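# Place the green block into the blue tray

## Task

Get the green block so that it sits inside the blue tray, and have it still resting there after the robot lets go.

## Robot and tools

ROBOT. There are two arms, left_arm and right_arm, each ending in a two-finger gripper. left_arm is the robot's own left and sits on the +y side. right_arm is on the -y side. These names do not refer to sides of the camera images. Base poses in the scene frame: left_arm at (+0.038, +0.317, +0.307) m with quat_wxyz (+0.842, -0.162, +0.097, -0.506). right_arm at (+0.038, -0.317, +0.307) m with quat_wxyz (+0.506, -0.097, +0.162, -0.842). Joint ranges in rad, from base outward: waist -2.880..2.880, shoulder 0.000..3.142, elbow 0.000..3.019 (fully straight at 2.964), wrist pitch -1.693..1.571, wrist yaw -1.571..1.571, wrist roll -2.094..2.094.

FRAME. There is one scene frame. Its origin is at table-top height (z = 0), straight above the centre of the robot's foot. +x points forward over the table, +z points up, and +y points toward left_arm. The table surface starts near x = +0.15 m and may be rotated relative to the robot. Reported hand positions and orientations can be off by a few cm, and more at long reach. The gripper's fingers point along its own +z axis and separate along its own y axis. end_effector_position is the spot between the finger pads, roughly 1 cm short of the fingertips.

ROW FORMAT. Every motion command is built from rows of 16 plain numbers. Both arms are always included, even if only one moves. Order: left x, y, z, qw, qx, qy, qz, opening, then the same eight for the right arm. x, y, z is an absolute goal for that gripper's end_effector_position, in metres, in the scene frame. qw, qx, qy, qz is an absolute goal orientation with w first, also in the scene frame. Opening runs from -1 (shut) to +1 (fully open, 0.094 m) and is an absolute command. Any 0 you write is a real command.

HOLDING AN ARM STILL. To park an arm, repeat the full pose it reported in the last result before it stopped moving, with the opening you want. Send that same pose in every later call. To keep an orientation steady, repeat one fixed goal quaternion in every row; do not copy the reported quaternion, which drifts. Commanding the measured pose can relieve a press.

CONTROLLER. On each step the controller limits the commanded orientation to 40 degrees from the measured one. It then drives the joints by damped IK and favours position if it cannot meet both. The result's Hand target line shows where each arm is actually being sent. This may fall short of your command, especially in rotation, so send the remainder next time. Friction and weight can leave a gripper resting a few cm off its goal in free air, or more when loaded; that alone does not mean contact. Very small moves may not start. With the wrist close to the first joint's axis, a small hand motion can swing the whole arm.

execute_actions(actions, cameras). actions is a list of actions. Each action is a list of up to 15 rows, one row per 1/30 s step. If fewer rows are given, the last row repeats to fill 15 steps. A target more than 0.6 m from the gripper's current position, measured along any gripper axis, gets that action rejected for both arms. The first action is checked against the last reported state. An empty actions list returns the full state plus images. cameras: list of names, ["all"], or []; an unknown name invalidates the call.

move(target, speed, blend, opening_speed, grip_force, blocking, cameras). target is one 16-number row or a list of up to 15 rows, all absolute scene-frame poses as above; the 0.6 m check does not apply. Each gripper follows a straight line from its Hand target and turns the shorter way. speed is the top path speed in m/s, 0.002 to 4.3, default 0.25; rotation is capped at twice that value in rad/s. speed can be one value or one per target. blend, in metres, rounds corners between listed targets; 0 means stop at each. opening_speed is how fast the opening command changes, per second on the -1..+1 scale, at least 0.2. grip_force is the per-pad force cap in N, 10 to 50; it can be one value or one per arm. It stays in effect until changed. Lower values close slowly, about 8 s from open at 20. blocking=false returns after about 0.5 s while the move continues; a new move takes over from the old one. A whole move is capped at 10 s. Paths do not avoid obstacles or the other arm. Faster moves lag and stray more and hit harder. Do not route a path near an arm's own base; go around it. The result adds a move: line: done (at rest within 10 mm and 2 degrees), off_target, moving, held or fault. limits=paced means the pose was clipped; limits=held means steps were withheld.

wait(seconds 0..10, cameras) lets time pass holding the last commands. stop(cameras) brakes a running move. zoom_image(camera, region) enlarges [x0, y0, x1, y1] pixels, at most 504 wide and 504 high, of a camera's newest image. finished_scene(scene=1) ends the scene permanently.

CAMERAS: cam_head_left, cam_head_right, cam_over, cam_left_wrist, cam_right_wrist, each 672x504.

RESULTS. grip_measured is the measured opening on the command scale. It reads up to about 2.5 mm wide when empty. On a firmly held hard part it reads a bit narrower than the part. The last Joint positions value per arm is the opening in metres. Joint torques are listed in joint order; values 3 and 4 wrap at ±28 N m. Joint velocities may be shown as within noise or omitted. Tool commands lists the current opening commands. To release, command an opening clearly above grip_measured. Squeeze force jumps to the limit about 0.06 below first touch.

HEAT. Holding loads, stretched arms or unreachable goals heat the motors. MOTOR HOT appears at 85 °C. At 100 °C that arm goes limp and drops for 30-60 s or more (OVER-TEMPERATURE FAULT).

AVOID. Do not let anything leave the table or be left off it. Avoid drops, releasing moving parts, slams, and hard hits or pushes, especially on fixed or heavy things. Keep the arms from touching each other, including one gripper closing on the other's fingers. The clearance check does not protect grippers or wrist cameras.

Each tool is called as name(argument=value, ...) on one line, values as JSON.

## Session

execute_actions(actions=[])

Scene clock: 0.00 s.
left_arm: end_effector_position=(+0.7328, +0.4777, +0.2304) grip_measured=+1.000 end_effector_quat_wxyz=(+0.105, +0.417, +0.857, -0.285) | right_arm: end_effector_position=(+0.2451, -0.0297, +0.2405) grip_measured=+1.000 end_effector_quat_wxyz=(+0.019, +0.815, -0.498, -0.296)
Joint positions: left_arm=[1.421 2.149 2.151 -1.486 0.494 1.323 0.094] | right_arm=[2.847 1.689 0.791 -0.74 -0.211 -1.264 0.094]
Joint velocities: within noise
Joint torques (N m): no reading
Motor temperatures (°C): left_arm=[34 31 28 31 34 32 30] | right_arm=[36 32 32 32 30 33 32]
Heat: left arm: hottest waist 34 °C; right arm: hottest waist 36 °C.
Hand target: left_arm +0.7397, +0.4806, +0.2363; +0.112, +0.420, +0.857, -0.277 | right_arm +0.2516, -0.0244, +0.2438; +0.010, +0.816, -0.498, -0.294
Tool commands: left_gripper/opening=+1.0 right_gripper/opening=+1.0

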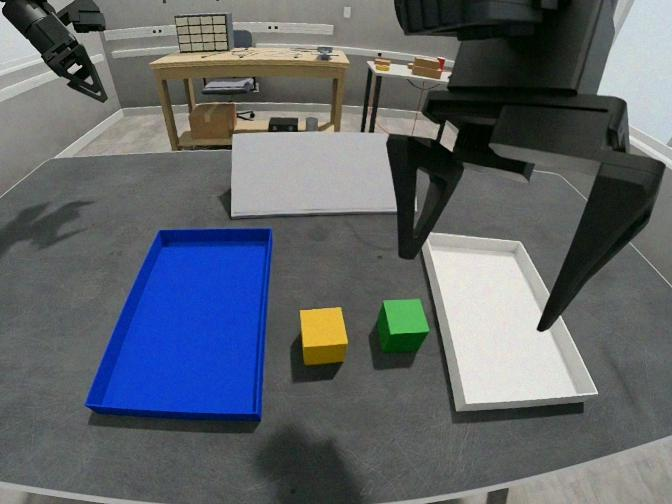

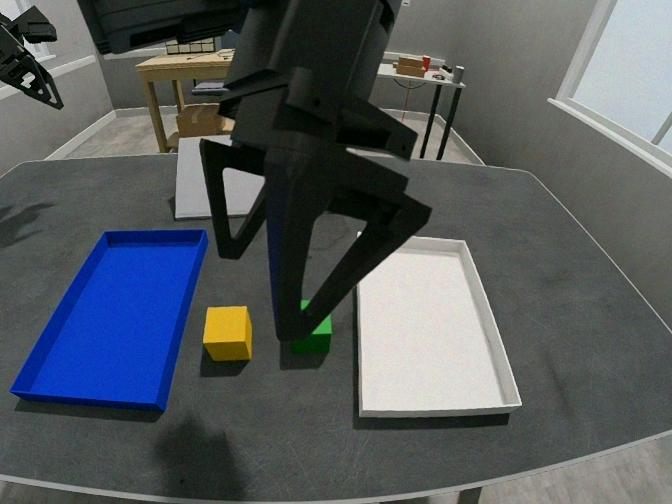

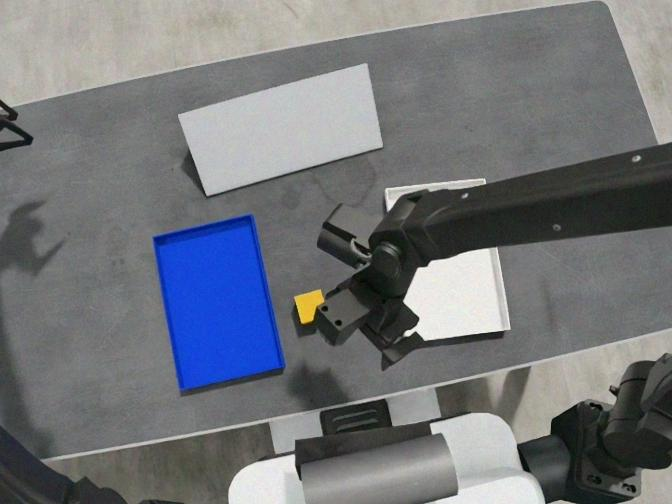

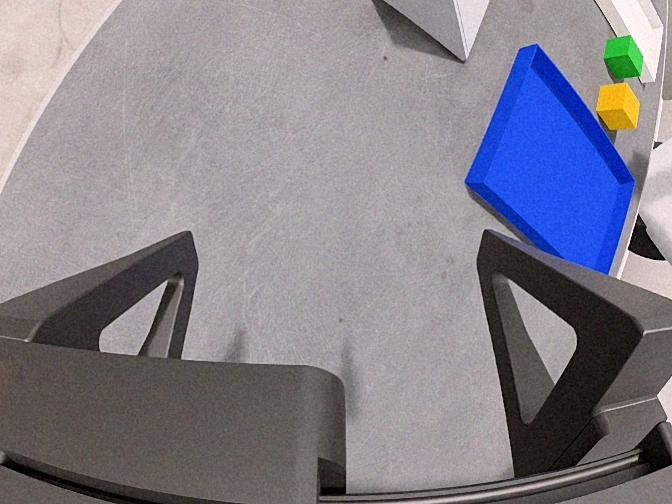

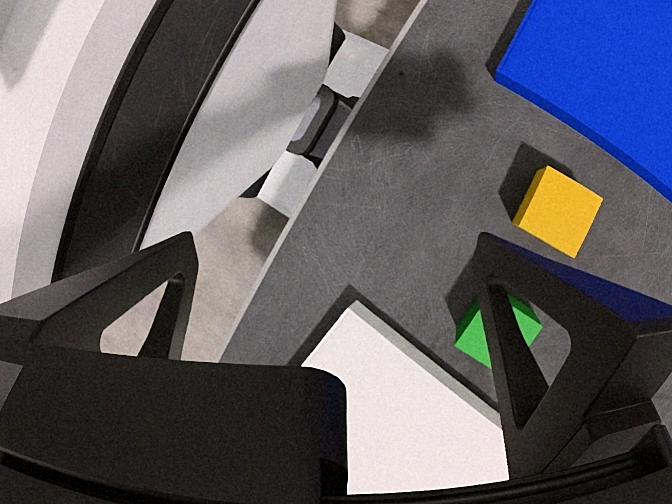

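move(target=[0.7328,0.4777,0.2304,0.105,0.417,0.857,-0.285,1,0.35,-0.04,0.19,0,0.7071,-0.7071,0,1], speed=0.4, cameras=["cam_head_left","cam_head_right","cam_over","cam_right_wrist"])

Scene clock: 18.53 s.
left_arm: end_effector_position=(+0.7328, +0.4777, +0.2304) grip_measured=+1.000 end_effector_quat_wxyz=(+0.105, +0.417, +0.857, -0.285) | right_arm: end_effector_position=(+0.3380, -0.0571, +0.1857) grip_measured=+1.000 end_effector_quat_wxyz=(+0.019, +0.712, -0.702, -0.001)
Joint positions: left_arm=[1.421 2.149 2.151 -1.486 0.494 1.323 0.094] | right_arm=[2.847 1.777 0.827 -0.546 0.362 -0.803 0.094]
Joint torques (N m): left_arm=[-2.37 -22.95 7.43 -0.05 0.51 0.12] | right_arm=[5.95 -12.04 5.89 0.9 0.12 0.04]
Motor temperatures (°C): left_arm=[34 37 30 31 34 32 30] | right_arm=[36 33 33 32 30 32 32]
Heat: left arm: hottest shoulder 37 °C; right arm: hottest waist 36 °C.
Hand target: left_arm +0.7328, +0.4776, +0.2305; +0.105, +0.417, +0.857, -0.285 | right_arm +0.3497, -0.0403, +0.1906; +0.000, +0.707, -0.707, +0.000
Off the commanded pose: left_arm 0.000 m, 0 deg | right_arm 0.021 m, 2 deg.
move: off_target (right_arm)
Images, in order (width x height): cam_head_left 672x504, cam_head_right 672x504, cam_over 672x504, cam_right_wrist 672x504.

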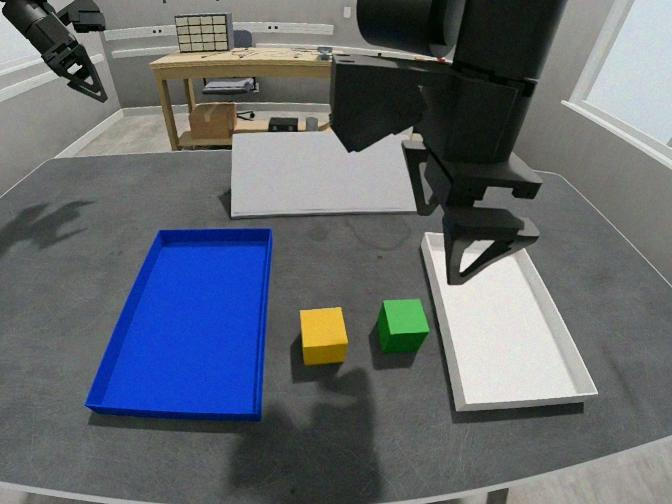

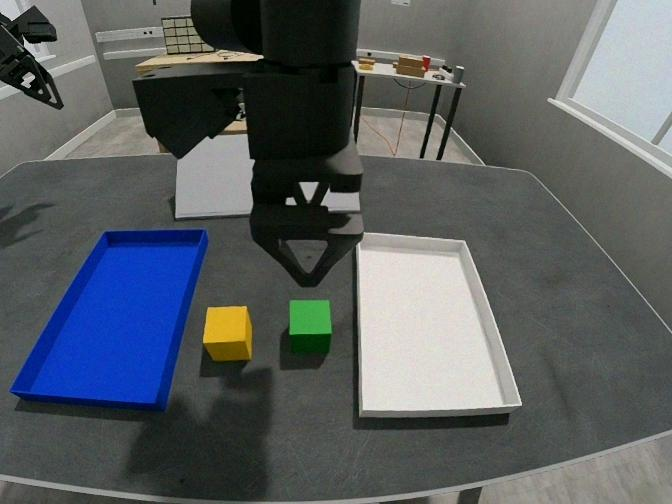

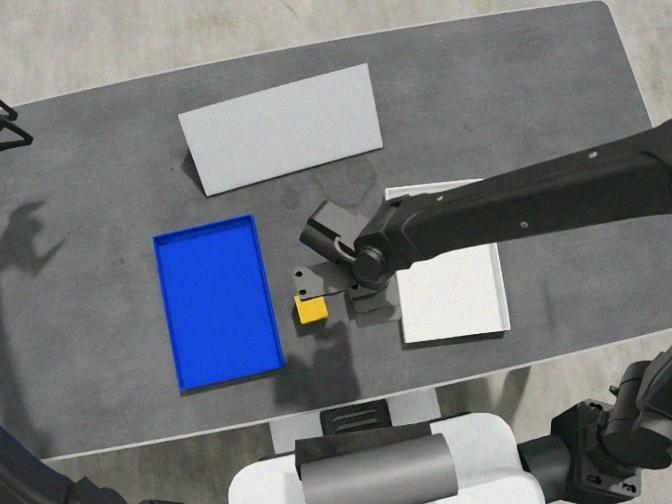

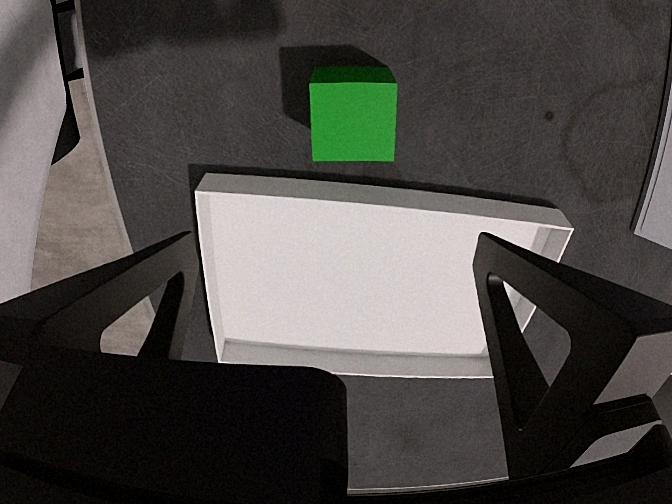

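move(target=[0.7328,0.4777,0.2304,0.105,0.417,0.857,-0.285,1,0.355,-0.036,0.108,0,0.7071,-0.7071,0,1], cameras=["cam_head_left","cam_head_right","cam_right_wrist"])

Scene clock: 30.23 s.
left_arm: end_effector_position=(+0.7328, +0.4777, +0.2304) grip_measured=+1.000 end_effector_quat_wxyz=(+0.105, +0.417, +0.857, -0.285) | right_arm: end_effector_position=(+0.3410, -0.0424, +0.1082) grip_measured=+1.000 end_effector_quat_wxyz=(+0.013, +0.710, -0.704, +0.000)
Joint positions: left_arm=[1.421 2.149 2.151 -1.486 0.494 1.323 0.094] | right_arm=[2.801 1.997 0.873 -0.342 0.36 -0.851 0.094]
Joint torques (N m): left_arm=[-2.55 -23.12 7.5 -0.03 0.5 0.11] | right_arm=[4.31 -13.57 3.73 0.98 -0.06 -0.22]
Heat: left arm: hottest shoulder 39 °C; right arm: hottest waist 36 °C.
Hand target: left_arm +0.7328, +0.4776, +0.2305; +0.105, +0.417, +0.857, -0.285 | right_arm +0.3549, -0.0364, +0.1083; +0.000, +0.707, -0.707, +0.000
Off the commanded pose: left_arm 0.000 m, 0 deg | right_arm 0.015 m, 2 deg.
move: off_target (right_arm)
Images, in order (width x height): cam_head_left 672x504, cam_head_right 672x504, cam_right_wrist 672x504.

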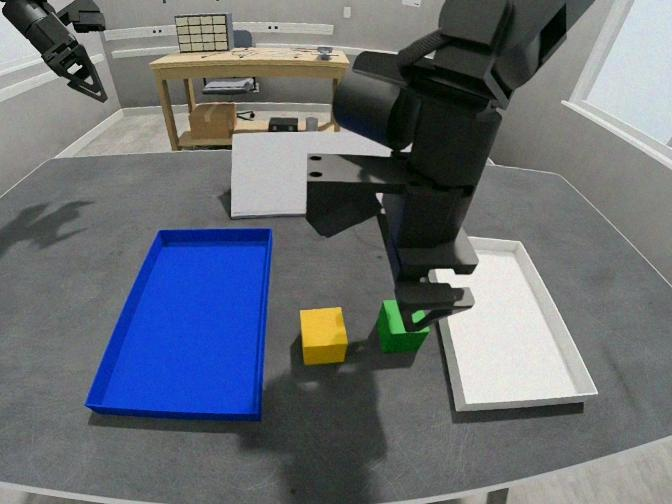

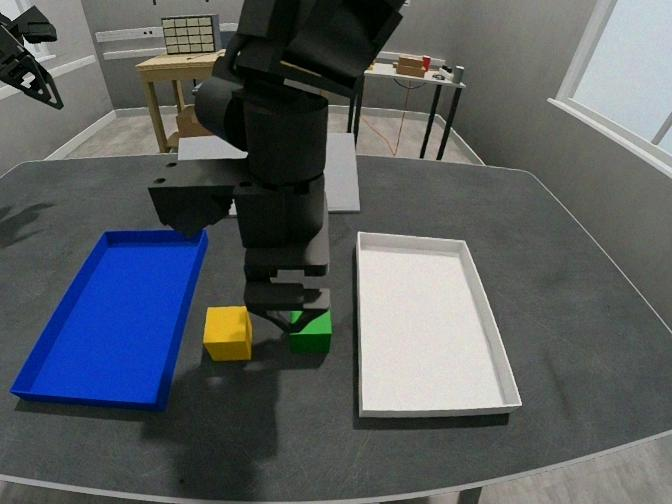

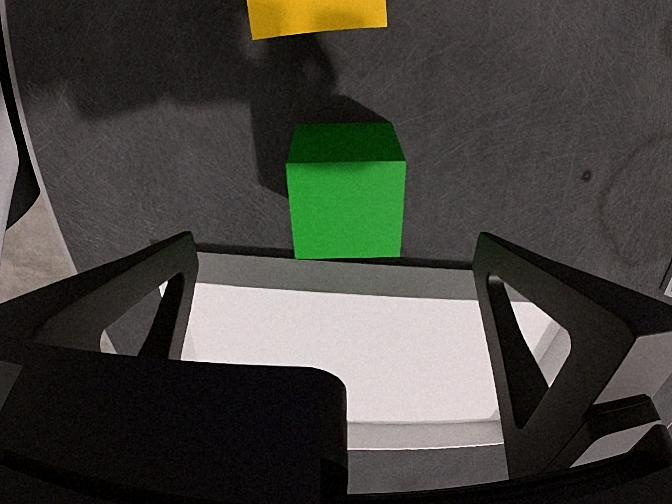

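move(target=[[0.7328,0.4777,0.2304,0.105,0.417,0.857,-0.285,1,0.357,-0.058,0.085,0,0.7071,-0.7071,0,1],[0.7328,0.4777,0.2304,0.105,0.417,0.857,-0.285,1,0.357,-0.058,0.030,0,0.7071,-0.7071,0,1]], blend=0.01, speed=0.15, cameras=["cam_head_left","cam_right_wrist"])

Scene clock: 44.27 s.
left_arm: end_effector_position=(+0.7328, +0.4777, +0.2304) grip_measured=+1.000 end_effector_quat_wxyz=(+0.105, +0.417, +0.857, -0.285) | right_arm: end_effector_position=(+0.3459, -0.0589, +0.0319) grip_measured=+1.000 end_effector_quat_wxyz=(+0.009, +0.710, -0.704, -0.001)
Joint positions: left_arm=[1.421 2.149 2.151 -1.486 0.494 1.323 0.094] | right_arm=[2.7 2.182 0.902 -0.141 0.343 -0.962 0.094]
Joint torques (N m): left_arm=[-2.49 -23.06 7.46 -0.09 0.5 0.11] | right_arm=[4.13 -14.15 1.63 0.98 -0.06 -0.21]
Heat: left arm: hottest shoulder 41 °C; right arm: hottest waist 36 °C.
Hand target: left_arm +0.7328, +0.4776, +0.2305; +0.105, +0.417, +0.857, -0.285 | right_arm +0.3568, -0.0582, +0.0301; +0.000, +0.707, -0.707, +0.000
Off the commanded pose: left_arm 0.000 m, 0 deg | right_arm 0.011 m, 1 deg.
move: off_target (right_arm)
Images, in order (width x height): cam_head_left 672x504, cam_right_wrist 672x504.

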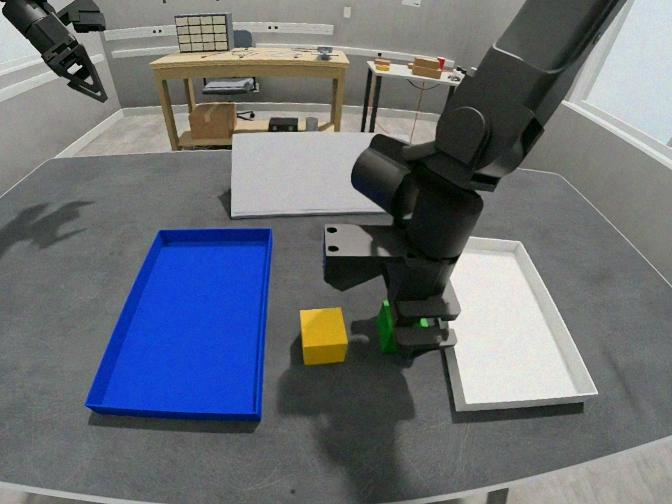

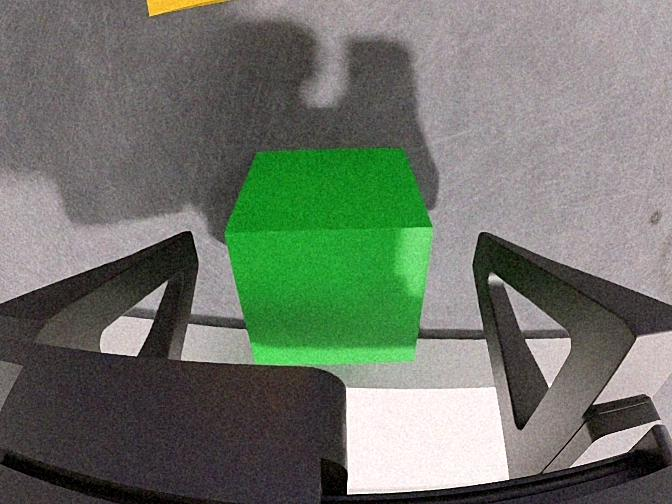

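move(target=[[0.7328,0.4777,0.2304,0.105,0.417,0.857,-0.285,1,0.355,-0.058,0.030,0,0.7071,-0.7071,0,0.0],[0.7328,0.4777,0.2304,0.105,0.417,0.857,-0.285,1,0.357,-0.055,0.125,0,0.7071,-0.7071,0,0.0],[0.7328,0.4777,0.2304,0.105,0.417,0.857,-0.285,1,0.38,0.185,0.125,0,0.7071,-0.7071,0,0.0]], blend=0.03, opening_speed=1.0, speed=0.25, cameras=["cam_head_left","cam_over","cam_right_wrist"])

Scene clock: 58.57 s.
left_arm: end_effector_position=(+0.7328, +0.4777, +0.2304) grip_measured=+1.000 end_effector_quat_wxyz=(+0.105, +0.417, +0.857, -0.285) | right_arm: end_effector_position=(+0.3717, +0.1669, +0.1150) grip_measured=+0.068 end_effector_quat_wxyz=(+0.010, +0.686, -0.685, -0.247)
Joint positions: left_arm=[1.421 2.149 2.151 -1.486 0.494 1.323 0.094] | right_arm=[2.88 2.276 1.443 -0.647 -0.132 -0.77 0.05]
Joint torques (N m): left_arm=[-2.49 -23.12 7.43 -0.02 0.5 0.12] | right_arm=[8.76 -18.08 7.35 0.25 -0.45 0.02]
Motor temperatures (°C): left_arm=[33 43 31 30 34 31 30] | right_arm=[36 33 33 32 30 32 32]
Heat: left arm: hottest shoulder 43 °C; right arm: hottest waist 36 °C.
Hand target: left_arm +0.7328, +0.4776, +0.2305; +0.105, +0.417, +0.857, -0.285 | right_arm +0.3812, +0.1830, +0.1247; -0.002, +0.684, -0.686, -0.250
Off the commanded pose: left_arm 0.000 m, 0 deg | right_arm 0.022 m, 29 deg.
joint sent to its limit (right arm) — joint 1 (waist), upper limit. The joint targets are off in orientation, not in position.
move: off_target (right_arm); blend cut to 0 m at target 1
Images, in order (width x height): cam_head_left 672x504, cam_over 672x504, cam_right_wrist 672x504.

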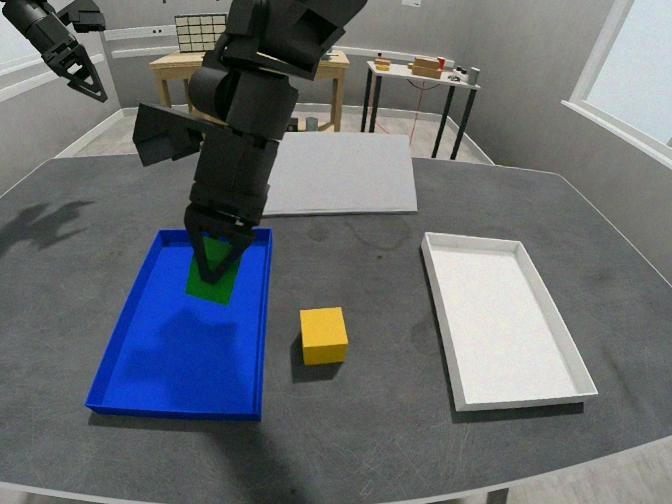

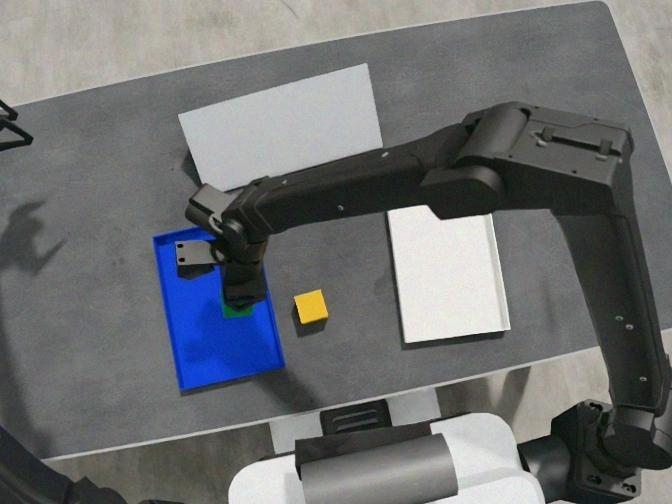

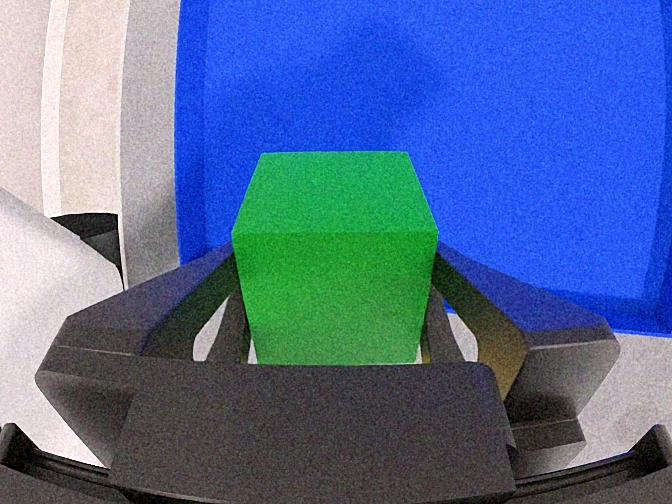

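move(target=[0.7328,0.4777,0.2304,0.105,0.417,0.857,-0.285,1,0.45,0.185,0.095,0,0.7071,-0.7071,0,0.0], cameras=["cam_head_left","cam_head_right","cam_over","cam_right_wrist"])

Scene clock: 69.50 s.
left_arm: end_effector_position=(+0.7328, +0.4777, +0.2304) grip_measured=+1.000 end_effector_quat_wxyz=(+0.105, +0.417, +0.857, -0.285) | right_arm: end_effector_position=(+0.4392, +0.1667, +0.0835) grip_measured=+0.068 end_effector_quat_wxyz=(+0.014, +0.707, -0.702, -0.085)
Joint positions: left_arm=[1.421 2.149 2.151 -1.486 0.494 1.323 0.094] | right_arm=[2.88 2.388 1.653 -0.76 0.196 -0.77 0.05]
Joint torques (N m): left_arm=[-2.55 -23.06 7.41 -0.06 0.52 0.11] | right_arm=[9.52 -19.55 8.18 0.18 -0.02 0.03]
Heat: left arm: hottest shoulder 44 °C; right arm: hottest waist 36 °C.
Hand target: left_arm +0.7328, +0.4776, +0.2305; +0.105, +0.417, +0.857, -0.285 | right_arm +0.4508, +0.1831, +0.0948; -0.001, +0.704, -0.705, -0.085
Off the commanded pose: left_arm 0.000 m, 0 deg | right_arm 0.024 m, 10 deg.
joint sent to its limit (right arm) — joint 1 (waist), upper limit. The joint targets are off in orientation, not in position.
move: off_target (right_arm)
Images, in order (width x height): cam_head_left 672x504, cam_head_right 672x504, cam_over 672x504, cam_right_wrist 672x504.

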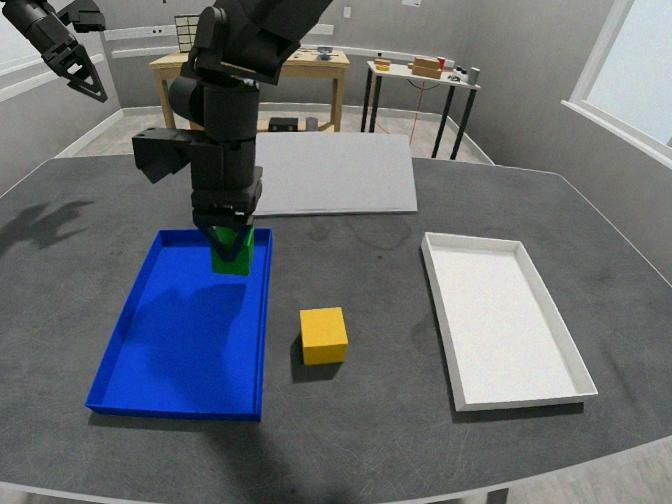

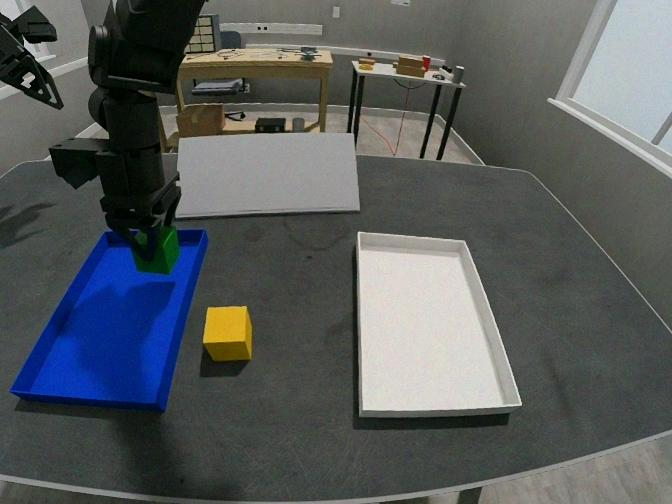

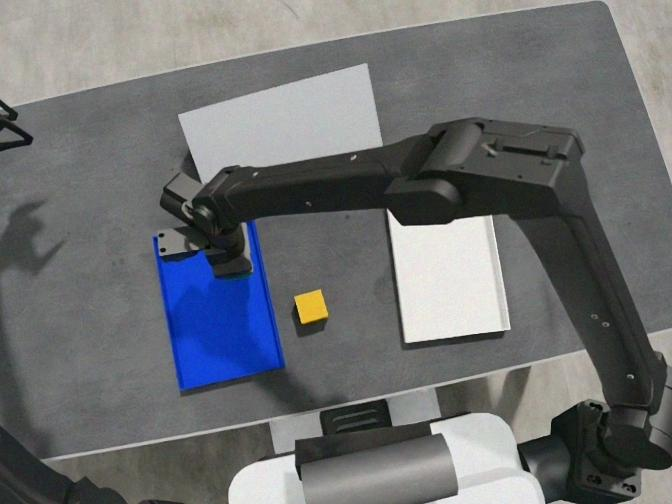

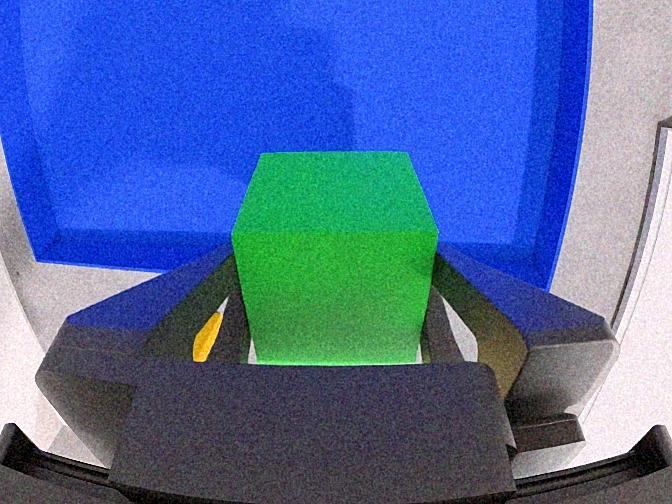

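move(target=[0.7328,0.4777,0.2304,0.105,0.417,0.857,-0.285,1,0.445,0.193,0.050,0,0.7071,-0.7071,0,0.0], speed=0.12, cameras=["cam_head_left","cam_head_right","cam_right_wrist"])

Scene clock: 77.40 s.
left_arm: end_effector_position=(+0.7328, +0.4777, +0.2304) grip_measured=+1.000 end_effector_quat_wxyz=(+0.105, +0.417, +0.857, -0.285) | right_arm: end_effector_position=(+0.4316, +0.1711, +0.0404) grip_measured=+0.068 end_effector_quat_wxyz=(+0.026, +0.710, -0.701, -0.063)
Joint positions: left_arm=[1.421 2.149 2.151 -1.486 0.494 1.323 0.094] | right_arm=[2.88 2.488 1.712 -0.743 0.24 -0.768 0.05]
Joint torques (N m): left_arm=[-2.43 -23 7.49 -0.05 0.51 0.12] | right_arm=[9.7 -19.78 7.69 0.92 0.02 0.04]
Heat: left arm: hottest shoulder 44 °C; right arm: hottest waist 36 °C.
Hand target: left_arm +0.7328, +0.4776, +0.2305; +0.105, +0.417, +0.857, -0.285 | right_arm +0.4459, +0.1910, +0.0503; +0.001, +0.705, -0.707, -0.063
Off the commanded pose: left_arm 0.000 m, 0 deg | right_arm 0.027 m, 8 deg.
joint sent to its limit (right arm) — joint 1 (waist), upper limit. The joint targets are off in orientation, not in position.
move: off_target (right_arm)
Images, in order (width x height): cam_head_left 672x504, cam_head_right 672x504, cam_right_wrist 672x504.

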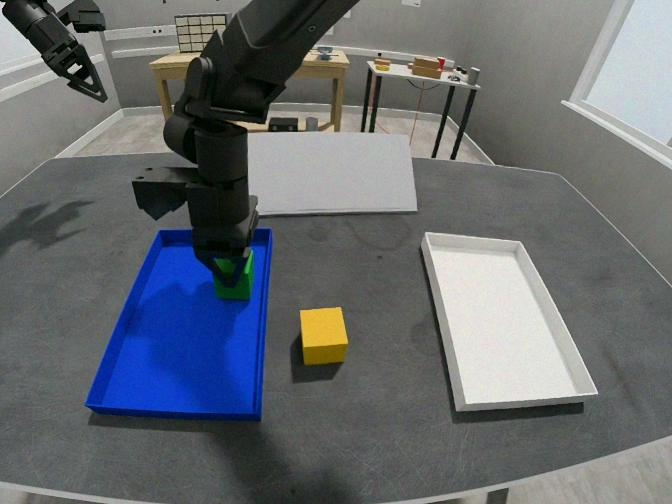

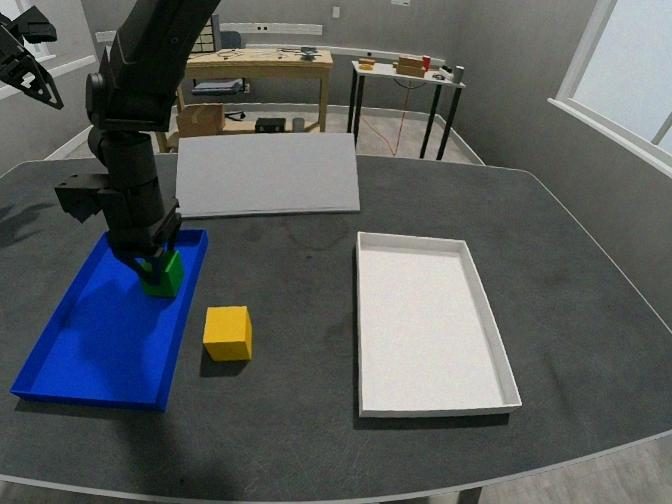

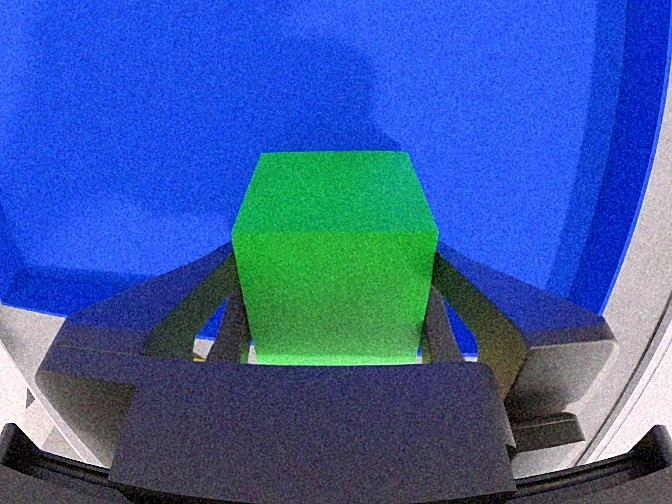

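move(target=[[0.7328,0.4777,0.2304,0.105,0.417,0.857,-0.285,1,0.445,0.193,0.039,0,0.7071,-0.7071,0,0.0],[0.7328,0.4777,0.2304,0.105,0.417,0.857,-0.285,1,0.445,0.193,0.038,0,0.7071,-0.7071,0,0.5]], speed=0.05, opening_speed=0.6, cameras=["cam_head_left","cam_head_right","cam_right_wrist"])

Scene clock: 84.77 s.
left_arm: end_effector_position=(+0.7328, +0.4777, +0.2304) grip_measured=+1.000 end_effector_quat_wxyz=(+0.105, +0.417, +0.857, -0.285) | right_arm: end_effector_position=(+0.4351, +0.1732, +0.0310) grip_measured=+0.496 end_effector_quat_wxyz=(+0.022, +0.710, -0.702, -0.050)
Joint positions: left_arm=[1.421 2.149 2.151 -1.486 0.494 1.323 0.094] | right_arm=[2.88 2.512 1.731 -0.732 0.266 -0.767 0.07]
Joint torques (N m): left_arm=[-2.43 -22.95 7.47 -0.03 0.5 0.12] | right_arm=[9.76 -19.6 7.35 0.92 0.03 0.03]
Heat: left arm: hottest shoulder 45 °C; right arm: hottest waist 36 °C.
Hand target: left_arm +0.7328, +0.4776, +0.2305; +0.105, +0.417, +0.857, -0.285 | right_arm +0.4458, +0.1912, +0.0381; +0.001, +0.706, -0.707, -0.050
Off the commanded pose: left_arm 0.000 m, 0 deg | right_arm 0.023 m, 6 deg.
joint sent to its limit (right arm) — joint 1 (waist), upper limit. The joint targets are off in orientation, not in position.
move: off_target (right_arm); target 2's new opening was sent with right_arm's hand 0.021 m and 6 deg from that target
Images, in order (width x height): cam_head_left 672x504, cam_head_right 672x504, cam_right_wrist 672x504.

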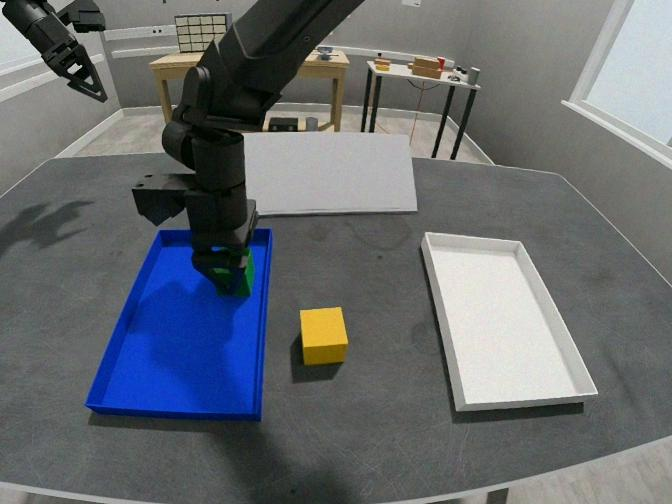

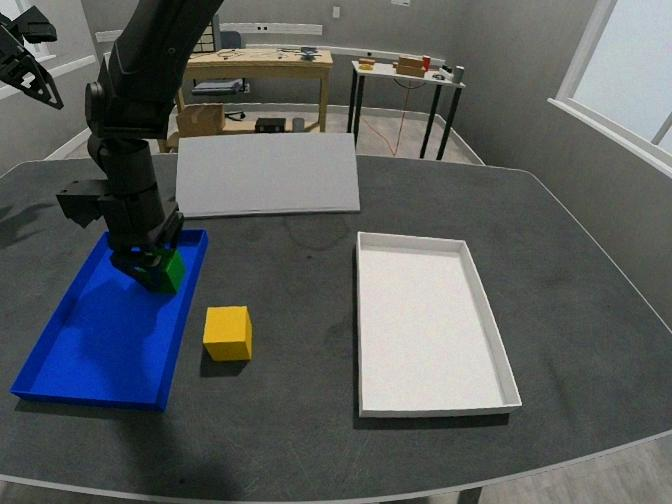

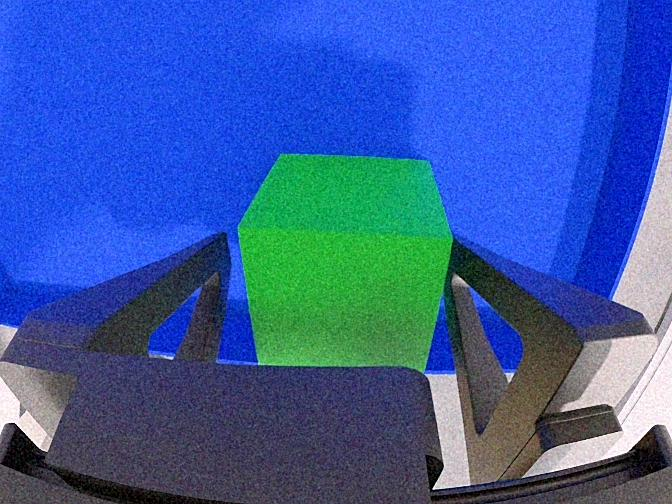

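move(target=[[0.7328,0.4777,0.2304,0.105,0.417,0.857,-0.285,1,0.445,0.193,0.039,0,0.7071,-0.7071,0,0.9],[0.7328,0.4777,0.2304,0.105,0.417,0.857,-0.285,1,0.450,0.190,0.14,0,0.7071,-0.7071,0,0.9]], speed=0.15, opening_speed=1.0, cameras=["cam_head_left","cam_right_wrist"])

Scene clock: 90.73 s.
left_arm: end_effector_position=(+0.7328, +0.4777, +0.2304) grip_measured=+1.000 end_effector_quat_wxyz=(+0.105, +0.417, +0.857, -0.285) | right_arm: end_effector_position=(+0.4568, +0.1859, +0.1326) grip_measured=+0.897 end_effector_quat_wxyz=(+0.000, +0.699, -0.702, -0.139)
Joint positions: left_arm=[1.421 2.149 2.151 -1.486 0.494 1.323 0.094] | right_arm=[2.88 2.33 1.702 -0.833 0.089 -0.767 0.089]
Joint torques (N m): left_arm=[-2.49 -23.06 7.43 -0.08 0.52 0.11] | right_arm=[9.58 -20.78 5.11 0.24 -0.24 -0.03]
Heat: left arm: hottest shoulder 45 °C; right arm: hottest waist 36 °C.
Hand target: left_arm +0.7328, +0.4776, +0.2305; +0.105, +0.417, +0.857, -0.285 | right_arm +0.4515, +0.1887, +0.1392; +0.002, +0.701, -0.700, -0.141
Off the commanded pose: left_arm 0.000 m, 0 deg | right_arm 0.011 m, 16 deg.
joint sent to its limit (right arm) — joint 1 (waist), upper limit. The joint targets are off in orientation, not in position.
move: off_target (right_arm)
Images, in order (width x height): cam_head_left 672x504, cam_right_wrist 672x504.

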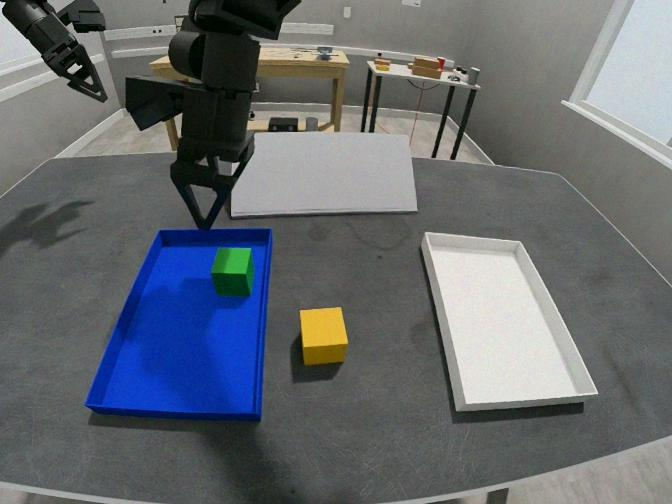

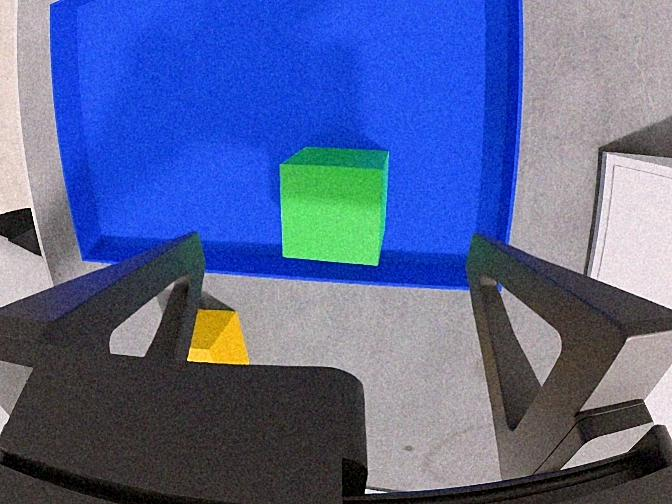

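finished_scene()

The scene is finished: the task was done.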